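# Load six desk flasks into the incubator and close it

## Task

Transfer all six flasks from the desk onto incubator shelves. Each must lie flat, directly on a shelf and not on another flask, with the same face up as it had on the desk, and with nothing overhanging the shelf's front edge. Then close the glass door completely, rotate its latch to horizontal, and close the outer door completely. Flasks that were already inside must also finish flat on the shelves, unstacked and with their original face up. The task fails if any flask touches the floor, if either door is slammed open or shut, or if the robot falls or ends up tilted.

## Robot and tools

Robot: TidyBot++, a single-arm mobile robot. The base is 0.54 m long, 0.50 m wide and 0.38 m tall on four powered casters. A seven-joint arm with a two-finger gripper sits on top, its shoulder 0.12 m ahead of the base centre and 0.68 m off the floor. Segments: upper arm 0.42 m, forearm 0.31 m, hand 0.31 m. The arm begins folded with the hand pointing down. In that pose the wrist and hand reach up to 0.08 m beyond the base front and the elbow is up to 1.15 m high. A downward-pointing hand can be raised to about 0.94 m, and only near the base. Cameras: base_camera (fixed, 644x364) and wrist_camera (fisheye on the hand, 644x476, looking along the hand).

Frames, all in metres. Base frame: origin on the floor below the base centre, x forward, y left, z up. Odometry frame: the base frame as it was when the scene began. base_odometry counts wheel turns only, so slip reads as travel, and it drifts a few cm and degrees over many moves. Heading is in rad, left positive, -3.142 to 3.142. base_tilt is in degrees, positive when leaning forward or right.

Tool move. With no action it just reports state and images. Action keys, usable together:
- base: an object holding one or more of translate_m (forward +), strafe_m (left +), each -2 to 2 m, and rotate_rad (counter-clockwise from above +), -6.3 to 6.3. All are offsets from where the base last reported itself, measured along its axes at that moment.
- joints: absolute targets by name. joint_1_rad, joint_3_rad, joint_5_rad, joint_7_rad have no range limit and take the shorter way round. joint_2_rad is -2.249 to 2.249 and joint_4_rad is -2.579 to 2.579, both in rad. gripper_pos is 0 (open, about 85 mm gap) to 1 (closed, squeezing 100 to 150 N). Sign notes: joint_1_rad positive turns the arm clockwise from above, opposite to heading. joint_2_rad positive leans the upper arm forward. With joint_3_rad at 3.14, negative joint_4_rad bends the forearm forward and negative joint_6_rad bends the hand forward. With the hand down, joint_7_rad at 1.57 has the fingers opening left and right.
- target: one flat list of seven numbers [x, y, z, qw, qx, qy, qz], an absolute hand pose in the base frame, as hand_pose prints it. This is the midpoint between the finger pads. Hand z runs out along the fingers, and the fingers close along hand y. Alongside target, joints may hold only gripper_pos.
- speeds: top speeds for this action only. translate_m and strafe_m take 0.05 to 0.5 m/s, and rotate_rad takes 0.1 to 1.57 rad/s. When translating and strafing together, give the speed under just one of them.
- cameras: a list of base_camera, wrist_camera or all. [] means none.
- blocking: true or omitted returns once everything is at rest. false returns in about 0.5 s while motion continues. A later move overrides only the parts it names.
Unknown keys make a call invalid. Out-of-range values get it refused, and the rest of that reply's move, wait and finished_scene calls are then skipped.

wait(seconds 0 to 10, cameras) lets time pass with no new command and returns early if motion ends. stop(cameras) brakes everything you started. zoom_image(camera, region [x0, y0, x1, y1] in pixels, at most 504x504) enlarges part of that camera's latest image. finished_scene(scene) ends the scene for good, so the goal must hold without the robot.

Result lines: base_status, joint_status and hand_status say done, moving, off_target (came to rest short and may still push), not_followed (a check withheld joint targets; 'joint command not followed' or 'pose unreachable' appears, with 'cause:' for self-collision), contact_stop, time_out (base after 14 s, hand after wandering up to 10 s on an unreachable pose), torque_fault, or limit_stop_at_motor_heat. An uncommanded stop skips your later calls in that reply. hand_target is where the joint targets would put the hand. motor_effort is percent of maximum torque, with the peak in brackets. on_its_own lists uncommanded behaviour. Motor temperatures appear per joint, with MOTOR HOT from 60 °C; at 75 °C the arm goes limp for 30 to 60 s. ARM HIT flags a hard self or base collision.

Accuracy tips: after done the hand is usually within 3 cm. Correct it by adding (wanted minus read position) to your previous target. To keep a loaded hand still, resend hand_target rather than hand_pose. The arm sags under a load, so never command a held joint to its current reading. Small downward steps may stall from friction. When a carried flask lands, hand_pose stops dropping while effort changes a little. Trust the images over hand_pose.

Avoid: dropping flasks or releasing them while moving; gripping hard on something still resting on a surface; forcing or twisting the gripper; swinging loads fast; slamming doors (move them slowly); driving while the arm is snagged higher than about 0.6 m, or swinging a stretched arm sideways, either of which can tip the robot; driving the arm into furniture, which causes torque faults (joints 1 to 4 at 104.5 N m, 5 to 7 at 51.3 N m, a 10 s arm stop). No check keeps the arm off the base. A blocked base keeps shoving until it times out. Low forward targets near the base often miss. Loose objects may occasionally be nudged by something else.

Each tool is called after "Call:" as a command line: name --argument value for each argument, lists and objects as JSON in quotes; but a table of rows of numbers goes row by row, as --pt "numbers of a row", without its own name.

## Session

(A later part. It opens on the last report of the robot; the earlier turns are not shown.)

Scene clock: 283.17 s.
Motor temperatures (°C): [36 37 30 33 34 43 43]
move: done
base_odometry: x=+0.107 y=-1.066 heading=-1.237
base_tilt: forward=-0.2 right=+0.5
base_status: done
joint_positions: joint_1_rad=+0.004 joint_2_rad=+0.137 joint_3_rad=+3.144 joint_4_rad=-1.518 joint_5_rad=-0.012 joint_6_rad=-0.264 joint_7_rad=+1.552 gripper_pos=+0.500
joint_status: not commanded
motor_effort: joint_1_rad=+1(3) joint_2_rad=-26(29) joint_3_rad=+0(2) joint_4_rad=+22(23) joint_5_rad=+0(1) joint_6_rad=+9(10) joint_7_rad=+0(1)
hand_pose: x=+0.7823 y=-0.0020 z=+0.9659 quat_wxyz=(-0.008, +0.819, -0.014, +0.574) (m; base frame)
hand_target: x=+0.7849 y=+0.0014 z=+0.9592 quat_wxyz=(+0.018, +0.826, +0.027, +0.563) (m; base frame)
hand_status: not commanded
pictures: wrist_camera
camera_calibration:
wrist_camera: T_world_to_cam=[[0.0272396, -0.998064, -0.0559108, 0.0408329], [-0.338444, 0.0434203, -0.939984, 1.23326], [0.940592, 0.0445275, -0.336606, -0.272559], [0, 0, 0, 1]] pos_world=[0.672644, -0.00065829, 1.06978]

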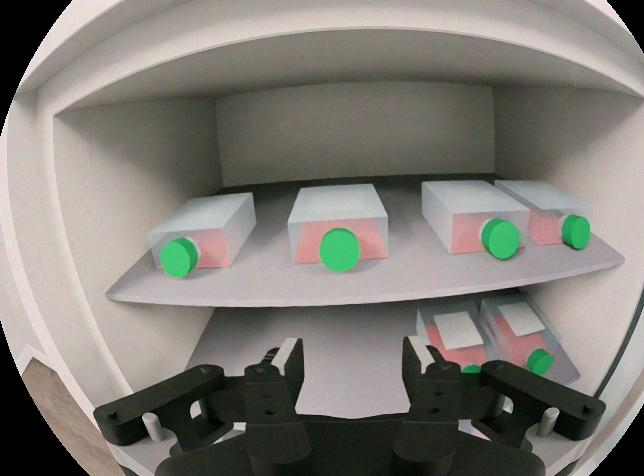

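Call:
move --base '{"translate_m": -0.30}' --speeds '{"translate_m": 0.4}' --cameras '[]'

Call:
move --base '{"translate_m": -0.647, "strafe_m": 0.952, "rotate_rad": 2.43}' --speeds '{"strafe_m": 0.42, "rotate_rad": 0.8}' --joints '{"joint_1_rad": 0.0, "joint_2_rad": -0.01, "joint_3_rad": 3.14, "joint_4_rad": -0.78, "joint_5_rad": 0.0, "joint_6_rad": -1.515, "joint_7_rad": 1.635}' --cameras '["base_camera", "wrist_camera"]'

Scene clock: 295.13 s.
Motor temperatures (°C): [36 37 30 33 34 43 43]
move: done
base_odometry: x=+0.009 y=-0.783 heading=-1.237
base_tilt: forward=-0.1 right=+0.6
base_status: done
joint_positions: joint_1_rad=+0.004 joint_2_rad=+0.136 joint_3_rad=+3.144 joint_4_rad=-1.517 joint_5_rad=-0.012 joint_6_rad=-0.264 joint_7_rad=+1.552 gripper_pos=+0.500
joint_status: not commanded
motor_effort: joint_1_rad=+1(2) joint_2_rad=-27(29) joint_3_rad=+0(1) joint_4_rad=+22(22) joint_5_rad=+1(1) joint_6_rad=+10(10) joint_7_rad=+0(1)
hand_pose: x=+0.7821 y=-0.0020 z=+0.9678 quat_wxyz=(-0.008, +0.818, -0.014, +0.575) (m; base frame)
hand_target: x=+0.7849 y=+0.0014 z=+0.9592 quat_wxyz=(+0.018, +0.826, +0.027, +0.563) (m; base frame)
hand_status: not commanded
pictures: none
No camera images: "cameras" was empty.

Scene clock: 299.13 s.
Motor temperatures (°C): [36 37 30 33 34 43 43]
move: done
base_odometry: x=+0.696 y=+0.141 heading=+1.193
base_tilt: forward=-0.2 right=+0.6
base_status: done
joint_positions: joint_1_rad=+0.006 joint_2_rad=-0.009 joint_3_rad=+3.147 joint_4_rad=-0.799 joint_5_rad=-0.012 joint_6_rad=-1.447 joint_7_rad=+1.552 gripper_pos=+0.500
joint_status: all done
motor_effort: joint_1_rad=+1(5) joint_2_rad=-16(30) joint_3_rad=+1(6) joint_4_rad=+16(23) joint_5_rad=+0(2) joint_6_rad=+8(10) joint_7_rad=+0(2)
hand_pose: x=+0.5830 y=+0.0002 z=+1.1317 quat_wxyz=(-0.008, +0.899, -0.011, +0.437) (m; base frame)
hand_target: x=+0.5688 y=+0.0021 z=+1.1243 quat_wxyz=(+0.013, +0.909, +0.030, +0.415) (m; base frame)
hand_status: not commanded
pictures: base_camera, wrist_camera
camera_calibration:
wrist_camera: T_world_to_cam=[[0.0174364, -0.99795, -0.0615788, 0.0698672], [-0.615545, 0.037819, -0.787194, 1.31018], [0.787909, 0.0516303, -0.613624, 0.373113], [0, 0, 0, 1]] pos_world=[0.51128, 0.000910202, 1.26462]

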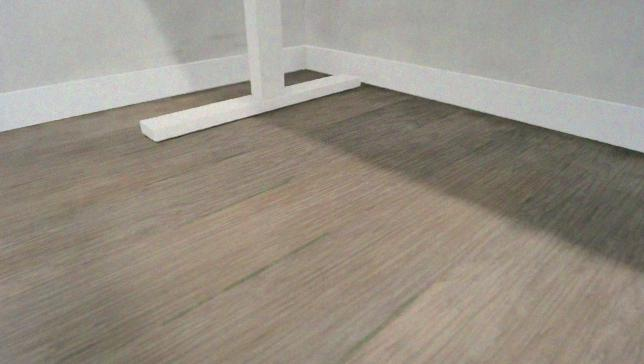

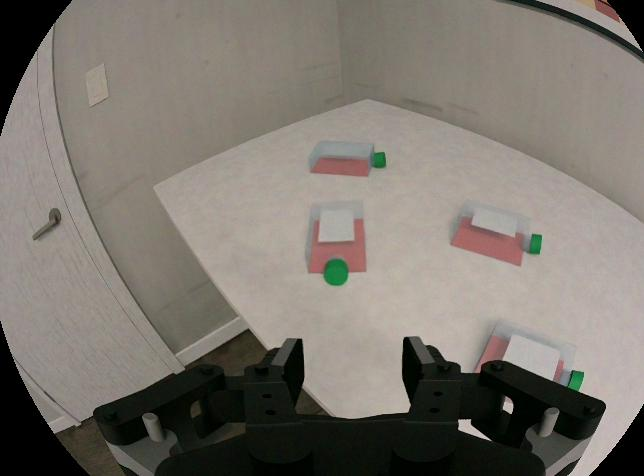

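Call:
zoom_image --camera "wrist_camera" --region '[290, 190, 390, 300]'

Scaled by 4.582.

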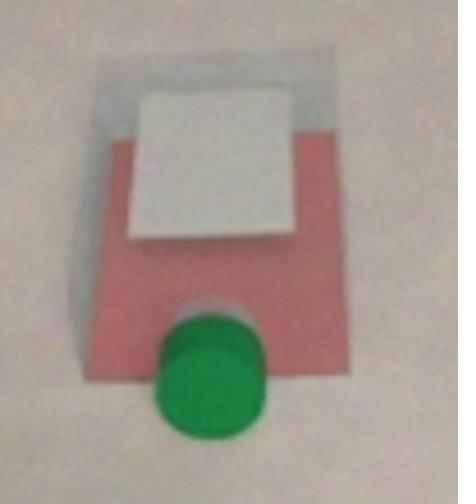

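Call:
move --base '{"translate_m": 0.065, "strafe_m": 0.033, "rotate_rad": -0.016}' --speeds '{"translate_m": 0.3}' --joints '{"joint_2_rad": -0.038, "joint_4_rad": -1.70, "joint_6_rad": -0.192}' --cameras '["wrist_camera"]'

Scene clock: 307.40 s.
Motor temperatures (°C): [36 37 30 33 34 43 43]
move: done
base_odometry: x=+0.690 y=+0.214 heading=+1.178
base_tilt: forward=-0.1 right=+0.6
base_status: done
joint_positions: joint_1_rad=+0.005 joint_2_rad=-0.032 joint_3_rad=+3.147 joint_4_rad=-1.690 joint_5_rad=-0.012 joint_6_rad=-0.253 joint_7_rad=+1.552 gripper_pos=+0.500
joint_status: all done
motor_effort: joint_1_rad=+0(2) joint_2_rad=-21(22) joint_3_rad=+0(2) joint_4_rad=+21(23) joint_5_rad=+0(2) joint_6_rad=+9(10) joint_7_rad=+0(1)
hand_pose: x=+0.7121 y=-0.0039 z=+0.9711 quat_wxyz=(-0.007, +0.816, -0.016, +0.577) (m; base frame)
hand_target: x=+0.7150 y=+0.0023 z=+0.9867 quat_wxyz=(+0.019, +0.799, +0.026, +0.600) (m; base frame)
hand_status: not commanded
pictures: wrist_camera
camera_calibration:
wrist_camera: T_world_to_cam=[[0.023819, -0.998139, -0.0561414, 0.0438345], [-0.330907, 0.0451201, -0.942584, 1.21169], [0.943363, 0.041029, -0.329216, -0.213934], [0, 0, 0, 1]] pos_world=[0.601728, -0.00214102, 1.07415]

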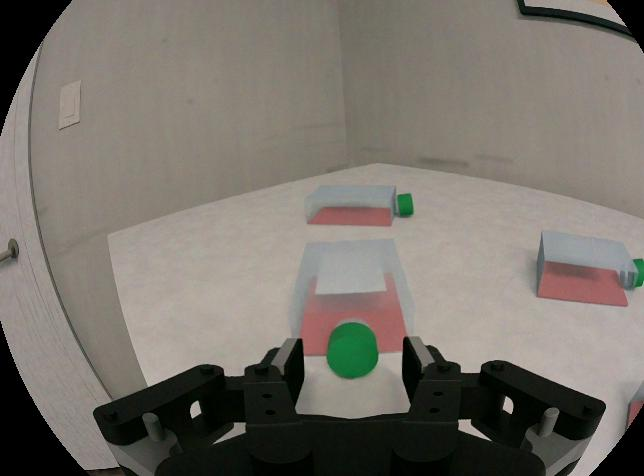

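Call:
move --joints '{"joint_6_rad": -0.094, "joint_2_rad": -0.01}' --cameras '[]'

Call:
move --joints '{"joint_4_rad": -1.787}' --cameras '["wrist_camera"]'

Scene clock: 312.53 s.
Motor temperatures (°C): [36 37 30 33 34 43 43]
move: done
base_odometry: x=+0.690 y=+0.214 heading=+1.178
base_tilt: forward=-0.2 right=+0.5
base_status: not commanded
joint_positions: joint_1_rad=+0.005 joint_2_rad=-0.021 joint_3_rad=+3.147 joint_4_rad=-1.692 joint_5_rad=-0.012 joint_6_rad=-0.143 joint_7_rad=+1.552 gripper_pos=+0.500
joint_status: all done
motor_effort: joint_1_rad=+1(1) joint_2_rad=-21(22) joint_3_rad=+0(1) joint_4_rad=+22(23) joint_5_rad=+1(1) joint_6_rad=+9(11) joint_7_rad=+1(1)
hand_pose: x=+0.7252 y=-0.0044 z=+0.9957 quat_wxyz=(-0.007, +0.788, -0.016, +0.616) (m; base frame)
hand_target: x=+0.7312 y=+0.0023 z=+0.9993 quat_wxyz=(+0.020, +0.778, +0.026, +0.628) (m; base frame)
hand_status: not commanded
pictures: none
No camera images: "cameras" was empty.

Scene clock: 313.43 s.
Motor temperatures (°C): [36 37 30 33 34 43 43]
move: done
base_odometry: x=+0.690 y=+0.214 heading=+1.178
base_tilt: forward=-0.2 right=+0.5
base_status: not commanded
joint_positions: joint_1_rad=+0.005 joint_2_rad=-0.019 joint_3_rad=+3.147 joint_4_rad=-1.784 joint_5_rad=-0.012 joint_6_rad=-0.143 joint_7_rad=+1.552 gripper_pos=+0.500
joint_status: all done
motor_effort: joint_1_rad=+1(1) joint_2_rad=-21(22) joint_3_rad=+0(1) joint_4_rad=+22(24) joint_5_rad=+1(1) joint_6_rad=+10(10) joint_7_rad=+0(1)
hand_pose: x=+0.7133 y=-0.0043 z=+0.9382 quat_wxyz=(-0.007, +0.816, -0.016, +0.578) (m; base frame)
hand_target: x=+0.7199 y=+0.0023 z=+0.9461 quat_wxyz=(+0.019, +0.804, +0.026, +0.593) (m; base frame)
hand_status: not commanded
pictures: wrist_camera
camera_calibration:
wrist_camera: T_world_to_cam=[[0.0226418, -0.998182, -0.0558526, 0.0421704], [-0.328944, 0.0453181, -0.943262, 1.1803], [0.944078, 0.0397295, -0.32732, -0.228081], [0, 0, 0, 1]] pos_world=[0.602625, -0.00233386, 1.04104]

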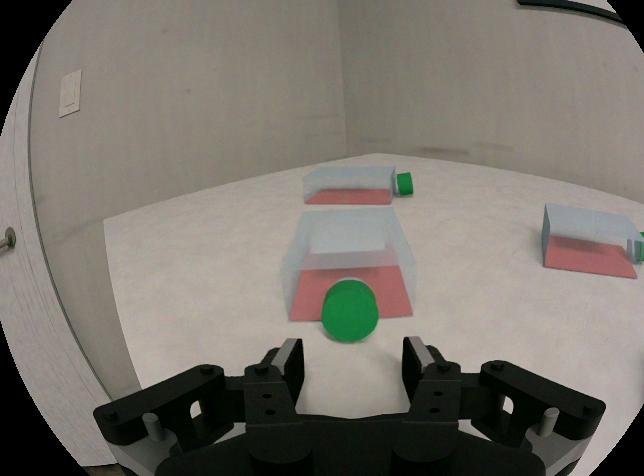

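Call:
move --base '{"translate_m": 0.067}' --speeds '{"translate_m": 0.15}' --cameras '[]'

Call:
move --joints '{"gripper_pos": 0.64}' --cameras '["wrist_camera"]'

Scene clock: 315.17 s.
Motor temperatures (°C): [36 37 30 33 34 43 43]
move: done
base_odometry: x=+0.715 y=+0.276 heading=+1.178
base_tilt: forward=-0.2 right=+0.6
base_status: done
joint_positions: joint_1_rad=+0.005 joint_2_rad=-0.015 joint_3_rad=+3.147 joint_4_rad=-1.784 joint_5_rad=-0.012 joint_6_rad=-0.143 joint_7_rad=+1.552 gripper_pos=+0.500
joint_status: not commanded
motor_effort: joint_1_rad=+1(2) joint_2_rad=-21(23) joint_3_rad=+0(2) joint_4_rad=+21(23) joint_5_rad=+0(1) joint_6_rad=+9(10) joint_7_rad=+1(1)
hand_pose: x=+0.7141 y=-0.0043 z=+0.9363 quat_wxyz=(-0.007, +0.817, -0.016, +0.577) (m; base frame)
hand_target: x=+0.7199 y=+0.0023 z=+0.9461 quat_wxyz=(+0.019, +0.804, +0.026, +0.593) (m; base frame)
hand_status: not commanded
pictures: none
No camera images: "cameras" was empty.

Scene clock: 315.73 s.
Motor temperatures (°C): [36 37 30 33 34 43 43]
move: done
base_odometry: x=+0.715 y=+0.276 heading=+1.178
base_tilt: forward=-0.1 right=+0.6
base_status: not commanded
joint_positions: joint_1_rad=+0.005 joint_2_rad=-0.015 joint_3_rad=+3.147 joint_4_rad=-1.784 joint_5_rad=-0.012 joint_6_rad=-0.143 joint_7_rad=+1.552 gripper_pos=+0.640
joint_status: all done
motor_effort: joint_1_rad=+1(1) joint_2_rad=-21(21) joint_3_rad=+0(1) joint_4_rad=+21(22) joint_5_rad=+1(1) joint_6_rad=+10(10) joint_7_rad=+0(1)
hand_pose: x=+0.7141 y=-0.0043 z=+0.9363 quat_wxyz=(-0.007, +0.817, -0.016, +0.577) (m; base frame)
hand_target: x=+0.7199 y=+0.0023 z=+0.9461 quat_wxyz=(+0.019, +0.804, +0.026, +0.593) (m; base frame)
hand_status: not commanded
pictures: wrist_camera
camera_calibration:
wrist_camera: T_world_to_cam=[[0.0224581, -0.998182, -0.0559276, 0.0421436], [-0.332046, 0.0453188, -0.942174, 1.17996], [0.942996, 0.0397299, -0.330425, -0.225858], [0, 0, 0, 1]] pos_world=[0.603837, -0.00243387, 1.03945]

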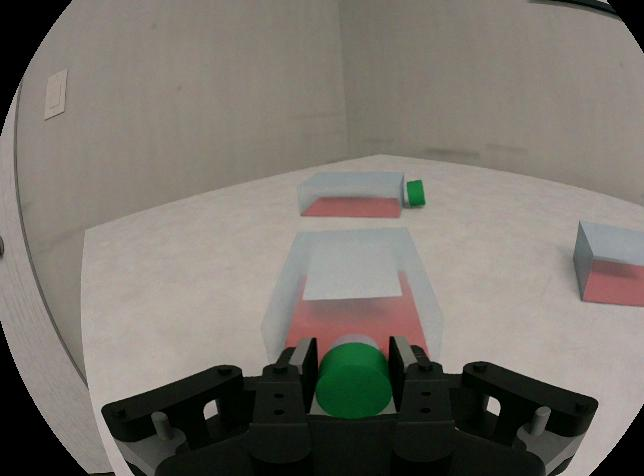

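Call:
move --joints '{"gripper_pos": 0.76}' --cameras '[]'

Call:
move --joints '{"joint_4_rad": -1.71}' --cameras '[]'

Call:
move --joints '{"gripper_pos": 0.88}' --cameras '["wrist_camera"]'

Scene clock: 316.70 s.
Motor temperatures (°C): [36 37 30 33 34 43 43]
move: off_target
base_odometry: x=+0.715 y=+0.276 heading=+1.178
base_tilt: forward=-0.1 right=+0.5
base_status: not commanded
joint_positions: joint_1_rad=+0.005 joint_2_rad=-0.015 joint_3_rad=+3.147 joint_4_rad=-1.784 joint_5_rad=-0.012 joint_6_rad=-0.143 joint_7_rad=+1.552 gripper_pos=+0.683
joint_status: gripper_pos off_target (ended at +0.683, target +0.760)
motor_effort: joint_1_rad=+0(1) joint_2_rad=-20(21) joint_3_rad=+0(1) joint_4_rad=+21(22) joint_5_rad=+1(1) joint_6_rad=+9(10) joint_7_rad=+1(1)
hand_pose: x=+0.7141 y=-0.0043 z=+0.9365 quat_wxyz=(-0.007, +0.817, -0.016, +0.577) (m; base frame)
hand_target: x=+0.7199 y=+0.0023 z=+0.9461 quat_wxyz=(+0.019, +0.804, +0.026, +0.593) (m; base frame)
hand_status: not commanded
pictures: none
No camera images: "cameras" was empty.

Scene clock: 317.57 s.
Motor temperatures (°C): [36 37 30 33 34 43 43]
move: done
base_odometry: x=+0.715 y=+0.276 heading=+1.178
base_tilt: forward=-0.2 right=+0.6
base_status: not commanded
joint_positions: joint_1_rad=+0.005 joint_2_rad=-0.015 joint_3_rad=+3.147 joint_4_rad=-1.728 joint_5_rad=-0.012 joint_6_rad=-0.143 joint_7_rad=+1.552 gripper_pos=+0.683
joint_status: all done
motor_effort: joint_1_rad=+1(1) joint_2_rad=-21(23) joint_3_rad=+0(1) joint_4_rad=+22(23) joint_5_rad=+1(1) joint_6_rad=+11(11) joint_7_rad=+0(1)
hand_pose: x=+0.7227 y=-0.0044 z=+0.9700 quat_wxyz=(-0.007, +0.800, -0.016, +0.599) (m; base frame)
hand_target: x=+0.7301 y=+0.0023 z=+0.9931 quat_wxyz=(+0.020, +0.781, +0.026, +0.624) (m; base frame)
hand_status: not commanded
pictures: none
No camera images: "cameras" was empty.

Scene clock: 318.10 s.
Motor temperatures (°C): [36 37 30 33 34 43 43]
move: off_target
base_odometry: x=+0.715 y=+0.276 heading=+1.178
base_tilt: forward=-0.2 right=+0.5
base_status: not commanded
joint_positions: joint_1_rad=+0.005 joint_2_rad=-0.015 joint_3_rad=+3.147 joint_4_rad=-1.728 joint_5_rad=-0.012 joint_6_rad=-0.143 joint_7_rad=+1.552 gripper_pos=+0.683
joint_status: gripper_pos off_target (ended at +0.683, target +0.880)
motor_effort: joint_1_rad=+1(1) joint_2_rad=-22(22) joint_3_rad=+1(1) joint_4_rad=+23(23) joint_5_rad=+1(2) joint_6_rad=+11(11) joint_7_rad=+1(1)
hand_pose: x=+0.7227 y=-0.0044 z=+0.9700 quat_wxyz=(-0.007, +0.800, -0.016, +0.599) (m; base frame)
hand_target: x=+0.7301 y=+0.0023 z=+0.9931 quat_wxyz=(+0.020, +0.781, +0.026, +0.624) (m; base frame)
hand_status: not commanded
pictures: wrist_camera
camera_calibration:
wrist_camera: T_world_to_cam=[[0.0255236, -0.998217, -0.0539484, 0.0396424], [-0.278859, 0.0447144, -0.95929, 1.19275], [0.959993, 0.0395286, -0.277221, -0.286616], [0, 0, 0, 1]] pos_world=[0.606746, -0.00243165, 1.06687]

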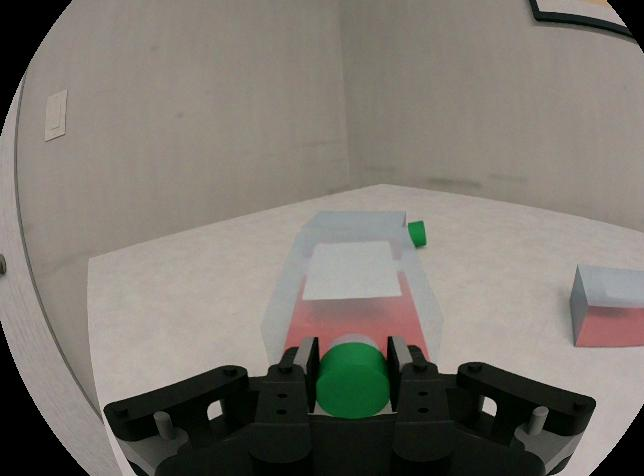

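Call:
move --base '{"translate_m": -0.30}' --speeds '{"translate_m": 0.25}' --joints '{"joint_2_rad": 0.11, "joint_4_rad": -1.555, "joint_6_rad": -0.06}' --cameras '[]'

Call:
move --base '{"translate_m": -0.859, "strafe_m": 0.144, "rotate_rad": -2.4125}' --speeds '{"translate_m": 0.35, "rotate_rad": 0.6}' --cameras '["base_camera", "wrist_camera"]'

Scene clock: 322.23 s.
Motor temperatures (°C): [36 37 30 33 34 43 43]
move: done
base_odometry: x=+0.600 y=-0.002 heading=+1.178
base_tilt: forward=-0.2 right=+0.6
base_status: done
joint_positions: joint_1_rad=+0.005 joint_2_rad=+0.099 joint_3_rad=+3.146 joint_4_rad=-1.579 joint_5_rad=-0.012 joint_6_rad=-0.121 joint_7_rad=+1.552 gripper_pos=+0.683
joint_status: all done
motor_effort: joint_1_rad=+1(3) joint_2_rad=-27(28) joint_3_rad=+0(3) joint_4_rad=+22(23) joint_5_rad=+1(2) joint_6_rad=+10(11) joint_7_rad=+1(1)
hand_pose: x=+0.7764 y=-0.0044 z=+0.9960 quat_wxyz=(-0.007, +0.783, -0.015, +0.622) (m; base frame)
hand_target: x=+0.7857 y=+0.0024 z=+1.0227 quat_wxyz=(+0.020, +0.759, +0.025, +0.650) (m; base frame)
hand_status: not commanded
pictures: none
No camera images: "cameras" was empty.

Scene clock: 327.00 s.
Motor temperatures (°C): [36 37 30 33 34 43 43]
move: done
base_odometry: x=+0.138 y=-0.740 heading=-1.234
base_tilt: forward=-0.2 right=+0.6
base_status: done
joint_positions: joint_1_rad=+0.004 joint_2_rad=+0.109 joint_3_rad=+3.146 joint_4_rad=-1.578 joint_5_rad=-0.012 joint_6_rad=-0.120 joint_7_rad=+1.552 gripper_pos=+0.683
joint_status: not commanded
motor_effort: joint_1_rad=+1(4) joint_2_rad=-27(30) joint_3_rad=+0(3) joint_4_rad=+23(24) joint_5_rad=+1(2) joint_6_rad=+11(11) joint_7_rad=+1(1)
hand_pose: x=+0.7798 y=-0.0036 z=+0.9903 quat_wxyz=(-0.007, +0.786, -0.015, +0.618) (m; base frame)
hand_target: x=+0.7857 y=+0.0024 z=+1.0227 quat_wxyz=(+0.020, +0.759, +0.025, +0.650) (m; base frame)
hand_status: not commanded
pictures: base_camera, wrist_camera
camera_calibration:
wrist_camera: T_world_to_cam=[[0.0297709, -0.998218, -0.0517121, 0.0345554], [-0.232051, 0.0434194, -0.971734, 1.20382], [0.972248, 0.0409292, -0.230345, -0.391844], [0, 0, 0, 1]] pos_world=[0.659288, -0.00173748, 1.08132]

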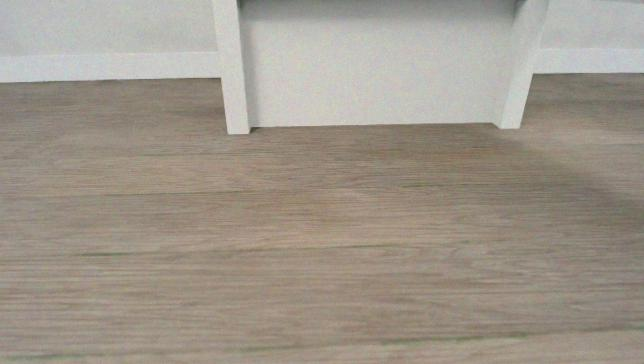

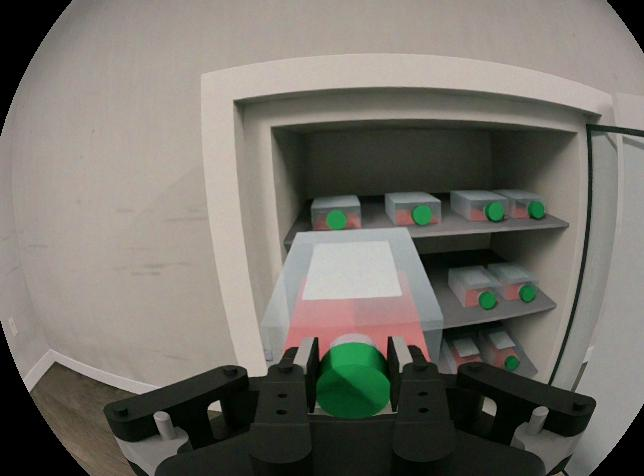

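Call:
zoom_image --camera "base_camera" --region '[210, 105, 270, 145]'

Call:
zoom_image --camera "base_camera" --region '[480, 100, 540, 140]'

Scaled by 8.400.

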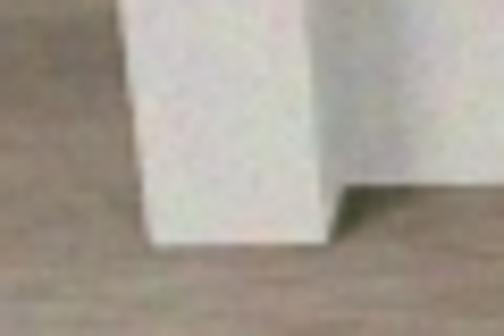

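Scaled by 8.400.

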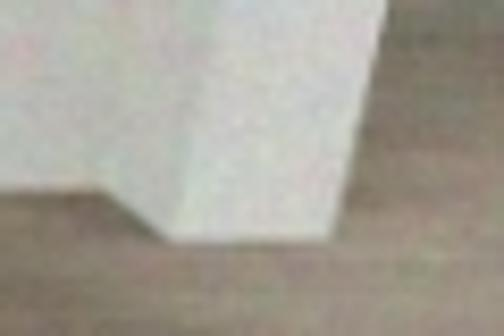

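Call:
move --base '{"rotate_rad": 0.0094}' --joints '{"joint_2_rad": 0.227, "joint_4_rad": -1.80, "joint_6_rad": 0.315}' --cameras '[]'

Call:
move --joints '{"joint_2_rad": 0.331, "joint_4_rad": -2.009, "joint_6_rad": 0.60}' --cameras '["wrist_camera"]'

Scene clock: 330.63 s.
Motor temperatures (°C): [36 37 30 33 34 43 43]
move: done
base_odometry: x=+0.138 y=-0.740 heading=-1.224
base_tilt: forward=-0.2 right=+0.5
base_status: done
joint_positions: joint_1_rad=+0.003 joint_2_rad=+0.224 joint_3_rad=+3.145 joint_4_rad=-1.803 joint_5_rad=-0.012 joint_6_rad=+0.250 joint_7_rad=+1.552 gripper_pos=+0.683
joint_status: all done
motor_effort: joint_1_rad=+0(5) joint_2_rad=-29(33) joint_3_rad=+0(4) joint_4_rad=+21(24) joint_5_rad=+1(1) joint_6_rad=+11(12) joint_7_rad=+1(1)
hand_pose: x=+0.7994 y=-0.0037 z=+0.8892 quat_wxyz=(-0.006, +0.776, -0.015, +0.630) (m; base frame)
hand_target: x=+0.8041 y=+0.0024 z=+0.9095 quat_wxyz=(+0.020, +0.755, +0.025, +0.655) (m; base frame)
hand_status: not commanded
pictures: none
No camera images: "cameras" was empty.

Scene clock: 332.17 s.
Motor temperatures (°C): [36 37 30 33 34 43 43]
move: done
base_odometry: x=+0.138 y=-0.740 heading=-1.224
base_tilt: forward=-0.2 right=+0.6
base_status: not commanded
joint_positions: joint_1_rad=+0.003 joint_2_rad=+0.327 joint_3_rad=+3.145 joint_4_rad=-2.010 joint_5_rad=-0.012 joint_6_rad=+0.535 joint_7_rad=+1.552 gripper_pos=+0.683
joint_status: all done
motor_effort: joint_1_rad=+0(1) joint_2_rad=-30(32) joint_3_rad=+0(0) joint_4_rad=+18(22) joint_5_rad=+1(1) joint_6_rad=+10(12) joint_7_rad=+1(1)
hand_pose: x=+0.7837 y=-0.0045 z=+0.7913 quat_wxyz=(-0.004, +0.784, -0.016, +0.621) (m; base frame)
hand_target: x=+0.7884 y=+0.0023 z=+0.8087 quat_wxyz=(+0.020, +0.764, +0.025, +0.645) (m; base frame)
hand_status: not commanded
pictures: wrist_camera
camera_calibration:
wrist_camera: T_world_to_cam=[[0.0253019, -0.998554, -0.0474297, 0.023348], [-0.225755, 0.0405118, -0.973341, 1.00775], [0.973855, 0.0353349, -0.224404, -0.447469], [0, 0, 0, 1]] pos_world=[0.662684, -0.00170018, 0.881575]

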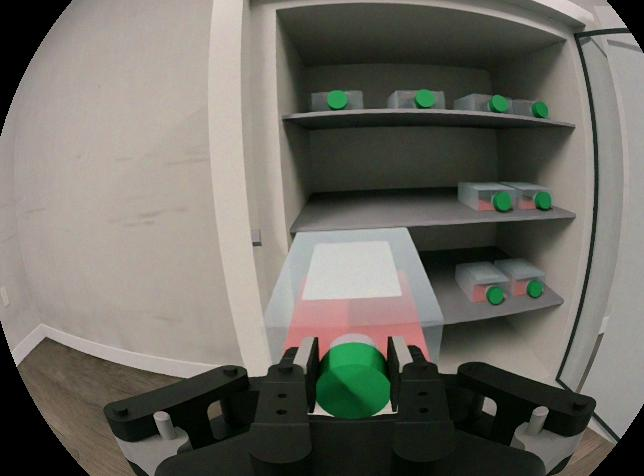

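Call:
move --base '{"translate_m": 0.25}' --speeds '{"translate_m": 0.3}' --joints '{"joint_4_rad": -1.970}' --cameras '["base_camera", "wrist_camera"]'

Scene clock: 335.47 s.
Motor temperatures (°C): [36 37 30 33 34 43 43]
move: done
base_odometry: x=+0.223 y=-0.975 heading=-1.225
base_tilt: forward=-0.2 right=+0.6
base_status: done
joint_positions: joint_1_rad=+0.003 joint_2_rad=+0.327 joint_3_rad=+3.145 joint_4_rad=-1.989 joint_5_rad=-0.012 joint_6_rad=+0.540 joint_7_rad=+1.552 gripper_pos=+0.683
joint_status: all done
motor_effort: joint_1_rad=+0(1) joint_2_rad=-30(33) joint_3_rad=+0(1) joint_4_rad=+18(20) joint_5_rad=+1(1) joint_6_rad=+10(12) joint_7_rad=+1(1)
hand_pose: x=+0.7900 y=-0.0046 z=+0.8040 quat_wxyz=(-0.005, +0.776, -0.015, +0.631) (m; base frame)
hand_target: x=+0.7986 y=+0.0023 z=+0.8296 quat_wxyz=(+0.020, +0.751, +0.025, +0.659) (m; base frame)
hand_status: not commanded
pictures: base_camera, wrist_camera
camera_calibration:
wrist_camera: T_world_to_cam=[[0.0264672, -0.998566, -0.0465419, 0.0220354], [-0.20035, 0.0403148, -0.978895, 1.00596], [0.979367, 0.0352333, -0.198996, -0.475458], [0, 0, 0, 1]] pos_world=[0.666608, -0.00179925, 0.891138]

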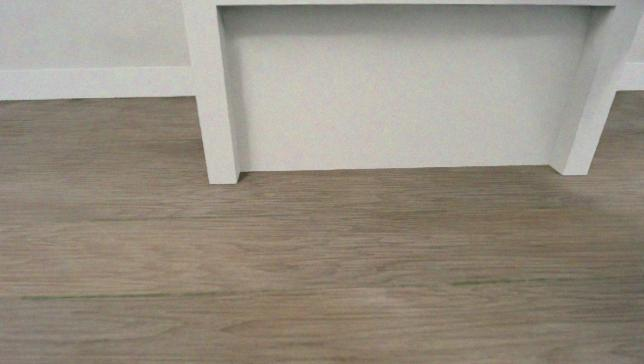

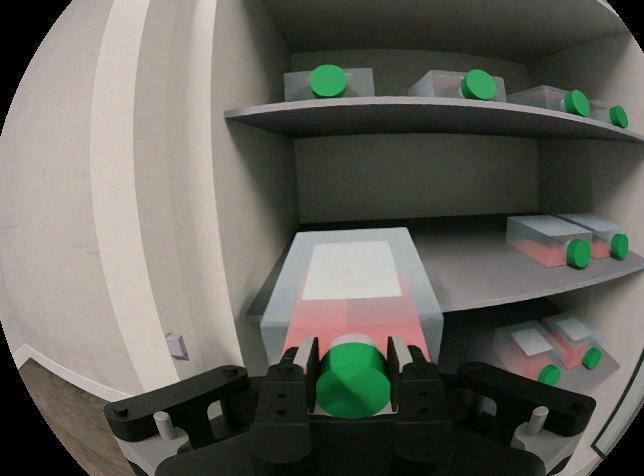

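Call:
move --base '{"translate_m": 0.192}' --speeds '{"translate_m": 0.2}' --cameras '["base_camera", "wrist_camera"]'

Scene clock: 337.77 s.
Motor temperatures (°C): [36 37 30 33 34 43 43]
move: done
base_odometry: x=+0.288 y=-1.156 heading=-1.226
base_tilt: forward=-0.1 right=+0.6
base_status: done
joint_positions: joint_1_rad=+0.003 joint_2_rad=+0.326 joint_3_rad=+3.145 joint_4_rad=-1.988 joint_5_rad=-0.012 joint_6_rad=+0.540 joint_7_rad=+1.552 gripper_pos=+0.683
joint_status: not commanded
motor_effort: joint_1_rad=+1(2) joint_2_rad=-30(32) joint_3_rad=+0(1) joint_4_rad=+18(20) joint_5_rad=+1(1) joint_6_rad=+11(11) joint_7_rad=+0(1)
hand_pose: x=+0.7901 y=-0.0046 z=+0.8047 quat_wxyz=(-0.005, +0.775, -0.015, +0.632) (m; base frame)
hand_target: x=+0.7986 y=+0.0023 z=+0.8296 quat_wxyz=(+0.020, +0.751, +0.025, +0.659) (m; base frame)
hand_status: not commanded
pictures: base_camera, wrist_camera
camera_calibration:
wrist_camera: T_world_to_cam=[[0.0265348, -0.998566, -0.0465053, 0.021978], [-0.198967, 0.0403151, -0.979177, 1.00579], [0.979647, 0.0352353, -0.197612, -0.476874], [0, 0, 0, 1]] pos_world=[0.666704, -0.00179927, 0.89163]

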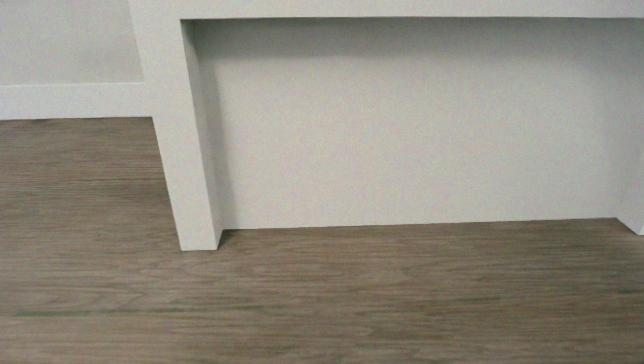

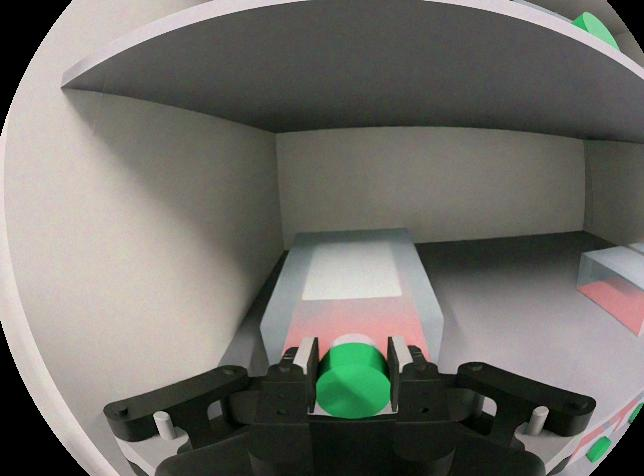

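Call:
move --joints '{"joint_4_rad": -1.908, "joint_6_rad": 0.318}' --cameras '["wrist_camera"]'

Scene clock: 339.57 s.
Motor temperatures (°C): [36 37 30 33 34 43 43]
move: done
base_odometry: x=+0.288 y=-1.156 heading=-1.226
base_tilt: forward=-0.2 right=+0.6
base_status: not commanded
joint_positions: joint_1_rad=+0.003 joint_2_rad=+0.324 joint_3_rad=+3.145 joint_4_rad=-1.921 joint_5_rad=-0.012 joint_6_rad=+0.364 joint_7_rad=+1.552 gripper_pos=+0.683
joint_status: all done
motor_effort: joint_1_rad=+1(1) joint_2_rad=-31(32) joint_3_rad=+0(0) joint_4_rad=+19(20) joint_5_rad=+0(2) joint_6_rad=+10(11) joint_7_rad=+1(1)
hand_pose: x=+0.7949 y=-0.0040 z=+0.7889 quat_wxyz=(-0.005, +0.808, -0.016, +0.589) (m; base frame)
hand_target: x=+0.7949 y=+0.0023 z=+0.7782 quat_wxyz=(+0.018, +0.819, +0.027, +0.573) (m; base frame)
hand_status: not commanded
pictures: wrist_camera
camera_calibration:
wrist_camera: T_world_to_cam=[[0.0228021, -0.998427, -0.051219, 0.0283664], [-0.303103, 0.0419169, -0.952036, 1.05271], [0.952685, 0.0372331, -0.30167, -0.381137], [0, 0, 0, 1]] pos_world=[0.681535, -0.00161355, 0.88869]

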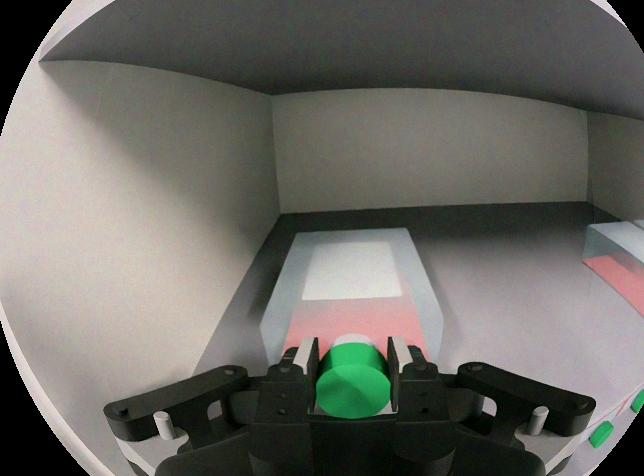

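Call:
move --joints '{"joint_6_rad": 0.292}' --cameras '[]'

Call:
move --joints '{"joint_2_rad": 0.338}' --cameras '["wrist_camera"]'

Scene clock: 340.37 s.
Motor temperatures (°C): [36 37 30 33 34 43 43]
move: done
base_odometry: x=+0.288 y=-1.156 heading=-1.226
base_tilt: forward=-0.1 right=+0.6
base_status: not commanded
joint_positions: joint_1_rad=+0.003 joint_2_rad=+0.322 joint_3_rad=+3.145 joint_4_rad=-1.918 joint_5_rad=-0.012 joint_6_rad=+0.350 joint_7_rad=+1.552 gripper_pos=+0.683
joint_status: all done
motor_effort: joint_1_rad=+0(1) joint_2_rad=-30(31) joint_3_rad=+0(0) joint_4_rad=+17(19) joint_5_rad=+0(1) joint_6_rad=+9(11) joint_7_rad=+0(1)
hand_pose: x=+0.7943 y=-0.0040 z=+0.7881 quat_wxyz=(-0.005, +0.810, -0.016, +0.586) (m; base frame)
hand_target: x=+0.7920 y=+0.0023 z=+0.7706 quat_wxyz=(+0.017, +0.826, +0.027, +0.562) (m; base frame)
hand_status: not commanded
pictures: none
No camera images: "cameras" was empty.

Scene clock: 340.83 s.
Motor temperatures (°C): [36 37 30 33 34 43 43]
move: done
base_odometry: x=+0.288 y=-1.156 heading=-1.226
base_tilt: forward=-0.2 right=+0.6
base_status: not commanded
joint_positions: joint_1_rad=+0.003 joint_2_rad=+0.322 joint_3_rad=+3.145 joint_4_rad=-1.918 joint_5_rad=-0.012 joint_6_rad=+0.350 joint_7_rad=+1.552 gripper_pos=+0.683
joint_status: all done
motor_effort: joint_1_rad=+1(1) joint_2_rad=-29(30) joint_3_rad=+0(0) joint_4_rad=+18(18) joint_5_rad=+1(2) joint_6_rad=+10(10) joint_7_rad=+0(1)
hand_pose: x=+0.7943 y=-0.0040 z=+0.7879 quat_wxyz=(-0.005, +0.810, -0.016, +0.586) (m; base frame)
hand_target: x=+0.7926 y=+0.0023 z=+0.7659 quat_wxyz=(+0.017, +0.828, +0.027, +0.559) (m; base frame)
hand_status: not commanded
pictures: wrist_camera
camera_calibration:
wrist_camera: T_world_to_cam=[[0.0225244, -0.998416, -0.0515662, 0.0289546], [-0.311203, 0.0420146, -0.949414, 1.05591], [0.950077, 0.0374326, -0.309763, -0.372405], [0, 0, 0, 1]] pos_world=[0.681763, -0.00151487, 0.888632]

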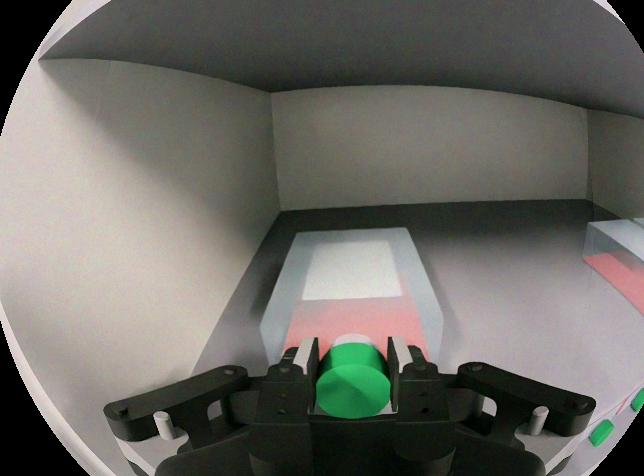

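Call:
move --joints '{"joint_2_rad": 0.330, "joint_4_rad": -1.892, "joint_6_rad": 0.262}' --cameras '["wrist_camera"]'

Scene clock: 342.70 s.
Motor temperatures (°C): [36 37 30 33 34 43 43]
move: done
base_odometry: x=+0.288 y=-1.156 heading=-1.226
base_tilt: forward=-0.1 right=+0.6
base_status: not commanded
joint_positions: joint_1_rad=+0.003 joint_2_rad=+0.321 joint_3_rad=+3.145 joint_4_rad=-1.905 joint_5_rad=-0.012 joint_6_rad=+0.324 joint_7_rad=+1.552 gripper_pos=+0.683
joint_status: all done
motor_effort: joint_1_rad=+1(1) joint_2_rad=-29(30) joint_3_rad=+0(0) joint_4_rad=+18(19) joint_5_rad=+1(2) joint_6_rad=+9(10) joint_7_rad=+0(1)
hand_pose: x=+0.7953 y=-0.0039 z=+0.7882 quat_wxyz=(-0.005, +0.814, -0.016, +0.581) (m; base frame)
hand_target: x=+0.7934 y=+0.0023 z=+0.7712 quat_wxyz=(+0.017, +0.830, +0.027, +0.557) (m; base frame)
hand_status: not commanded
pictures: wrist_camera
camera_calibration:
wrist_camera: T_world_to_cam=[[0.0221488, -0.998396, -0.0521113, 0.0297246], [-0.322129, 0.0422175, -0.945754, 1.0623], [0.946437, 0.0377339, -0.320677, -0.361844], [0, 0, 0, 1]] pos_world=[0.684003, -0.00151696, 0.89019]

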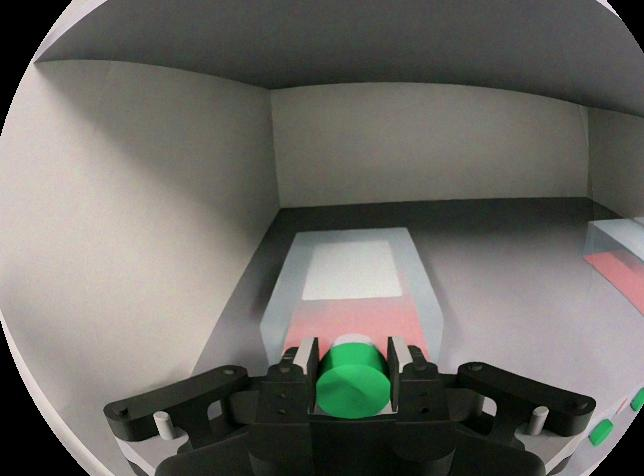

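Call:
move --joints '{"gripper_pos": 0.66}' --cameras '[]'

Call:
move --joints '{"gripper_pos": 0.5}' --cameras '["wrist_camera"]'

Call:
move --base '{"translate_m": -0.15}' --speeds '{"translate_m": 0.25}' --cameras '["wrist_camera"]'

Scene clock: 343.97 s.
Motor temperatures (°C): [36 37 30 33 34 43 43]
move: done
base_odometry: x=+0.288 y=-1.156 heading=-1.226
base_tilt: forward=-0.1 right=+0.5
base_status: not commanded
joint_positions: joint_1_rad=+0.003 joint_2_rad=+0.321 joint_3_rad=+3.145 joint_4_rad=-1.905 joint_5_rad=-0.012 joint_6_rad=+0.324 joint_7_rad=+1.552 gripper_pos=+0.659
joint_status: all done
motor_effort: joint_1_rad=+0(1) joint_2_rad=-30(31) joint_3_rad=+0(0) joint_4_rad=+18(19) joint_5_rad=+1(2) joint_6_rad=+9(10) joint_7_rad=+0(1)
hand_pose: x=+0.7953 y=-0.0039 z=+0.7882 quat_wxyz=(-0.005, +0.814, -0.016, +0.581) (m; base frame)
hand_target: x=+0.7934 y=+0.0023 z=+0.7712 quat_wxyz=(+0.017, +0.830, +0.027, +0.557) (m; base frame)
hand_status: not commanded
pictures: none
No camera images: "cameras" was empty.

Scene clock: 344.57 s.
Motor temperatures (°C): [36 37 30 33 34 43 43]
move: done
base_odometry: x=+0.288 y=-1.156 heading=-1.226
base_tilt: forward=-0.2 right=+0.6
base_status: not commanded
joint_positions: joint_1_rad=+0.003 joint_2_rad=+0.321 joint_3_rad=+3.145 joint_4_rad=-1.905 joint_5_rad=-0.012 joint_6_rad=+0.324 joint_7_rad=+1.552 gripper_pos=+0.500
joint_status: all done
motor_effort: joint_1_rad=+1(1) joint_2_rad=-30(30) joint_3_rad=+0(0) joint_4_rad=+18(19) joint_5_rad=+1(1) joint_6_rad=+9(10) joint_7_rad=+0(1)
hand_pose: x=+0.7953 y=-0.0039 z=+0.7882 quat_wxyz=(-0.005, +0.814, -0.016, +0.581) (m; base frame)
hand_target: x=+0.7934 y=+0.0023 z=+0.7712 quat_wxyz=(+0.017, +0.830, +0.027, +0.557) (m; base frame)
hand_status: not commanded
pictures: wrist_camera
camera_calibration:
wrist_camera: T_world_to_cam=[[0.0221638, -0.9984, -0.0520221, 0.0296352], [-0.322397, 0.0421175, -0.945667, 1.06241], [0.946345, 0.0377313, -0.320947, -0.361542], [0, 0, 0, 1]] pos_world=[0.684004, -0.00151677, 0.890191]

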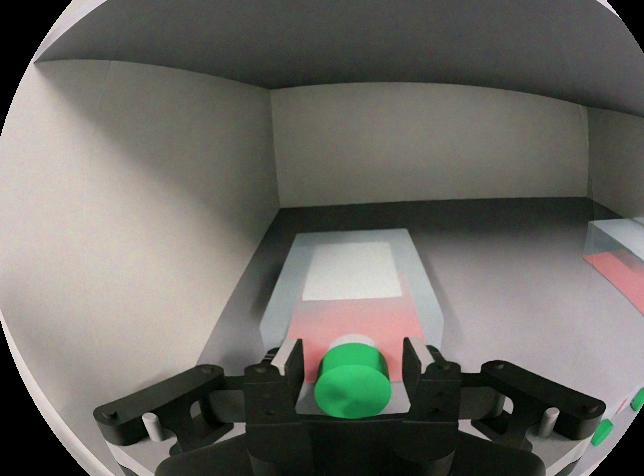

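Scene clock: 346.03 s.
Motor temperatures (°C): [36 37 30 33 34 43 43]
move: done
base_odometry: x=+0.237 y=-1.015 heading=-1.226
base_tilt: forward=-0.2 right=+0.6
base_status: done
joint_positions: joint_1_rad=+0.002 joint_2_rad=+0.320 joint_3_rad=+3.145 joint_4_rad=-1.905 joint_5_rad=-0.012 joint_6_rad=+0.324 joint_7_rad=+1.552 gripper_pos=+0.500
joint_status: not commanded
motor_effort: joint_1_rad=+1(3) joint_2_rad=-30(32) joint_3_rad=+0(2) joint_4_rad=+18(19) joint_5_rad=+1(1) joint_6_rad=+10(10) joint_7_rad=+0(1)
hand_pose: x=+0.7953 y=-0.0034 z=+0.7894 quat_wxyz=(-0.005, +0.813, -0.015, +0.582) (m; base frame)
hand_target: x=+0.7934 y=+0.0023 z=+0.7712 quat_wxyz=(+0.017, +0.830, +0.027, +0.557) (m; base frame)
hand_status: not commanded
pictures: wrist_camera
camera_calibration:
wrist_camera: T_world_to_cam=[[0.0229568, -0.998377, -0.0521124, 0.029625], [-0.320658, 0.0420189, -0.946262, 1.0626], [0.946917, 0.0384335, -0.319173, -0.363012], [0, 0, 0, 1]] pos_world=[0.683795, -0.00112065, 0.891182]

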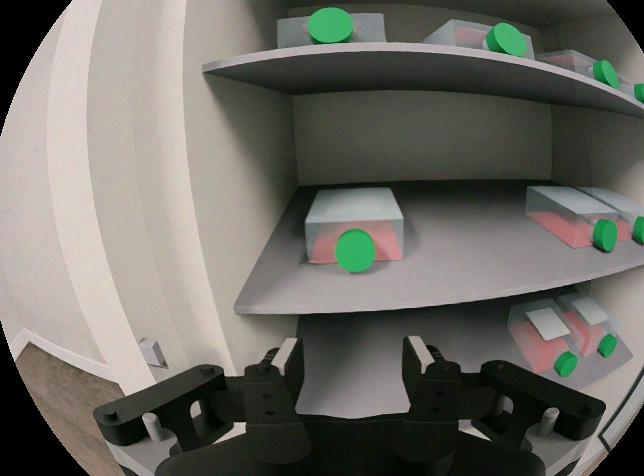

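Call:
move --base '{"translate_m": -0.22}' --speeds '{"translate_m": 0.4}' --cameras '[]'

Call:
move --base '{"translate_m": -1.008, "strafe_m": 0.591, "rotate_rad": 1.575}' --speeds '{"translate_m": 0.42, "rotate_rad": 0.7}' --joints '{"joint_1_rad": 0.0, "joint_2_rad": -0.01, "joint_3_rad": 3.14, "joint_4_rad": -0.78, "joint_5_rad": 0.0, "joint_6_rad": -1.515, "joint_7_rad": 1.635}' --cameras '["base_camera", "wrist_camera"]'

Scene clock: 352.87 s.
Motor temperatures (°C): [36 37 30 33 34 43 43]
move: done
base_odometry: x=+0.163 y=-0.808 heading=-1.225
base_tilt: forward=-0.2 right=+0.6
base_status: done
joint_positions: joint_1_rad=+0.002 joint_2_rad=+0.316 joint_3_rad=+3.145 joint_4_rad=-1.905 joint_5_rad=-0.012 joint_6_rad=+0.324 joint_7_rad=+1.552 gripper_pos=+0.500
joint_status: not commanded
motor_effort: joint_1_rad=+1(1) joint_2_rad=-30(32) joint_3_rad=+0(1) joint_4_rad=+19(20) joint_5_rad=+1(2) joint_6_rad=+9(10) joint_7_rad=+0(1)
hand_pose: x=+0.7950 y=-0.0034 z=+0.7917 quat_wxyz=(-0.005, +0.812, -0.015, +0.583) (m; base frame)
hand_target: x=+0.7934 y=+0.0023 z=+0.7712 quat_wxyz=(+0.017, +0.830, +0.027, +0.557) (m; base frame)
hand_status: not commanded
pictures: none
No camera images: "cameras" was empty.

Scene clock: 356.87 s.
Motor temperatures (°C): [36 37 30 33 34 43 43]
move: done
base_odometry: x=+0.378 y=+0.341 heading=+0.350
base_tilt: forward=-0.2 right=+0.6
base_status: done
joint_positions: joint_1_rad=+0.006 joint_2_rad=-0.012 joint_3_rad=+3.145 joint_4_rad=-0.798 joint_5_rad=-0.012 joint_6_rad=-1.447 joint_7_rad=+1.552 gripper_pos=+0.500
joint_status: all done
motor_effort: joint_1_rad=+0(4) joint_2_rad=-15(34) joint_3_rad=+0(4) joint_4_rad=+16(22) joint_5_rad=+0(2) joint_6_rad=+8(10) joint_7_rad=+1(2)
hand_pose: x=+0.5822 y=+0.0008 z=+1.1332 quat_wxyz=(-0.008, +0.898, -0.011, +0.439) (m; base frame)
hand_target: x=+0.5688 y=+0.0021 z=+1.1243 quat_wxyz=(+0.013, +0.909, +0.030, +0.415) (m; base frame)
hand_status: not commanded
pictures: base_camera, wrist_camera
camera_calibration:
wrist_camera: T_world_to_cam=[[0.0190083, -0.997931, -0.061415, 0.069549], [-0.612583, 0.036922, -0.789543, 1.31174], [0.790177, 0.0526297, -0.610614, 0.369884], [0, 0, 0, 1]] pos_world=[0.509957, 0.00150593, 1.26581]

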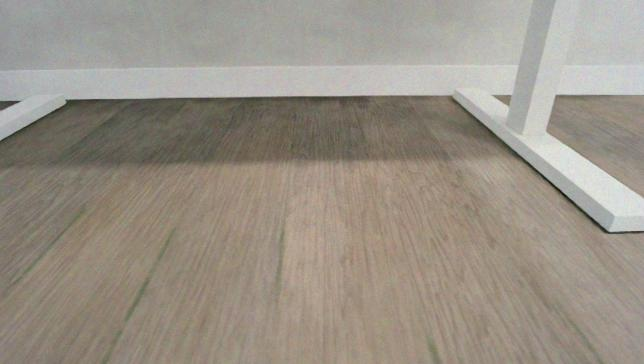

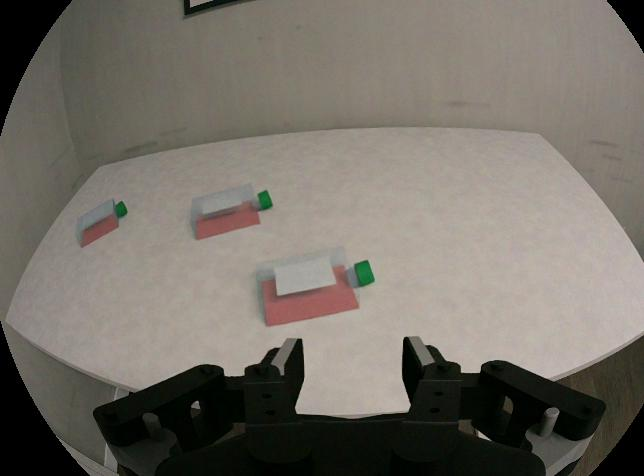

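Call:
zoom_image --camera "wrist_camera" --region '[250, 240, 390, 335]'

Scaled by 3.600.

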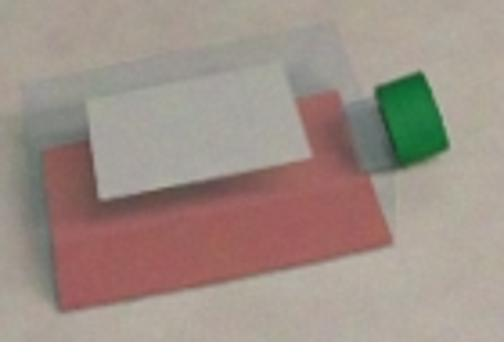

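Call:
move --base '{"translate_m": 0.094, "strafe_m": -0.010}' --speeds '{"translate_m": 0.2}' --joints '{"joint_2_rad": 0.435, "joint_4_rad": -0.60, "joint_6_rad": -1.174, "gripper_pos": 1.0}' --cameras '["wrist_camera"]'

Scene clock: 363.40 s.
Motor temperatures (°C): [36 37 30 33 34 43 43]
move: done
base_odometry: x=+0.469 y=+0.364 heading=+0.350
base_tilt: forward=-0.1 right=+0.6
base_status: done
joint_positions: joint_1_rad=+0.006 joint_2_rad=+0.425 joint_3_rad=+3.145 joint_4_rad=-0.620 joint_5_rad=-0.012 joint_6_rad=-1.235 joint_7_rad=+1.552 gripper_pos=+0.999
joint_status: all done
motor_effort: joint_1_rad=+1(1) joint_2_rad=-33(39) joint_3_rad=+0(1) joint_4_rad=+18(21) joint_5_rad=+0(1) joint_6_rad=+8(9) joint_7_rad=+1(1)
hand_pose: x=+0.8005 y=-0.0007 z=+1.0204 quat_wxyz=(-0.008, +0.908, -0.012, +0.418) (m; base frame)
hand_target: x=+0.8166 y=+0.0021 z=+1.0384 quat_wxyz=(+0.014, +0.893, +0.029, +0.449) (m; base frame)
hand_status: not commanded
pictures: wrist_camera
camera_calibration:
wrist_camera: T_world_to_cam=[[0.0143847, -0.997927, -0.062726, 0.0619767], [-0.648799, 0.038418, -0.75999, 1.35543], [0.760824, 0.0516288, -0.646901, 0.189158], [0, 0, 0, 1]] pos_world=[0.734596, 0.0000091804, 1.15637]

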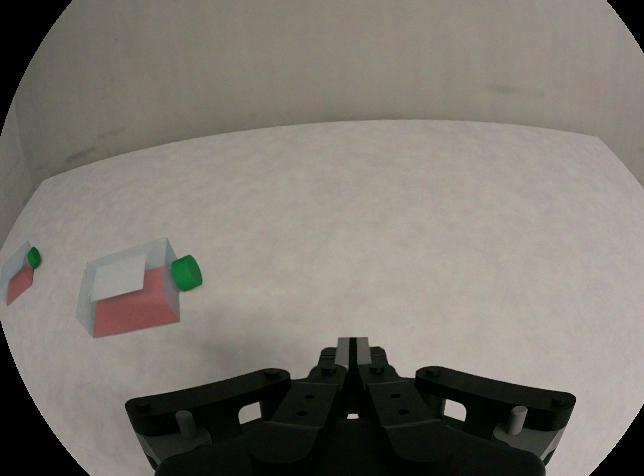

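Call:
move --joints '{"joint_4_rad": -0.735}' --cameras '[]'

Call:
move --joints '{"joint_4_rad": -0.786}' --cameras '["wrist_camera"]'

Scene clock: 365.13 s.
Motor temperatures (°C): [36 37 30 33 34 43 43]
move: done
base_odometry: x=+0.469 y=+0.364 heading=+0.350
base_tilt: forward=-0.1 right=+0.6
base_status: not commanded
joint_positions: joint_1_rad=+0.006 joint_2_rad=+0.427 joint_3_rad=+3.145 joint_4_rad=-0.730 joint_5_rad=-0.012 joint_6_rad=-1.231 joint_7_rad=+1.552 gripper_pos=+0.999
joint_status: all done
motor_effort: joint_1_rad=+0(1) joint_2_rad=-34(36) joint_3_rad=+0(0) joint_4_rad=+19(20) joint_5_rad=+1(1) joint_6_rad=+7(8) joint_7_rad=+0(1)
hand_pose: x=+0.7940 y=-0.0007 z=+0.9645 quat_wxyz=(-0.007, +0.930, -0.012, +0.368) (m; base frame)
hand_target: x=+0.8085 y=+0.0022 z=+0.9686 quat_wxyz=(+0.012, +0.921, +0.030, +0.388) (m; base frame)
hand_status: not commanded
pictures: none
No camera images: "cameras" was empty.

Scene clock: 365.90 s.
Motor temperatures (°C): [36 37 30 33 34 43 43]
move: done
base_odometry: x=+0.469 y=+0.364 heading=+0.350
base_tilt: forward=-0.2 right=+0.5
base_status: not commanded
joint_positions: joint_1_rad=+0.006 joint_2_rad=+0.427 joint_3_rad=+3.145 joint_4_rad=-0.779 joint_5_rad=-0.012 joint_6_rad=-1.231 joint_7_rad=+1.552 gripper_pos=+0.999
joint_status: all done
motor_effort: joint_1_rad=+1(1) joint_2_rad=-34(36) joint_3_rad=+0(0) joint_4_rad=+19(20) joint_5_rad=+0(1) joint_6_rad=+6(8) joint_7_rad=+0(1)
hand_pose: x=+0.7886 y=-0.0007 z=+0.9395 quat_wxyz=(-0.007, +0.939, -0.013, +0.345) (m; base frame)
hand_target: x=+0.8030 y=+0.0022 z=+0.9426 quat_wxyz=(+0.011, +0.931, +0.030, +0.365) (m; base frame)
hand_status: not commanded
pictures: wrist_camera
camera_calibration:
wrist_camera: T_world_to_cam=[[0.00396689, -0.997838, -0.0655974, 0.0679577], [-0.760029, 0.0396225, -0.648681, 1.26929], [0.649877, 0.0524292, -0.758229, 0.337902], [0, 0, 0, 1]] pos_world=[0.744833, -0.00019755, 1.08403]

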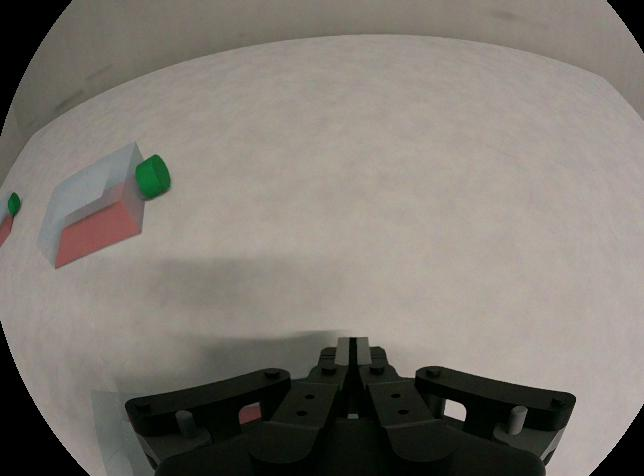

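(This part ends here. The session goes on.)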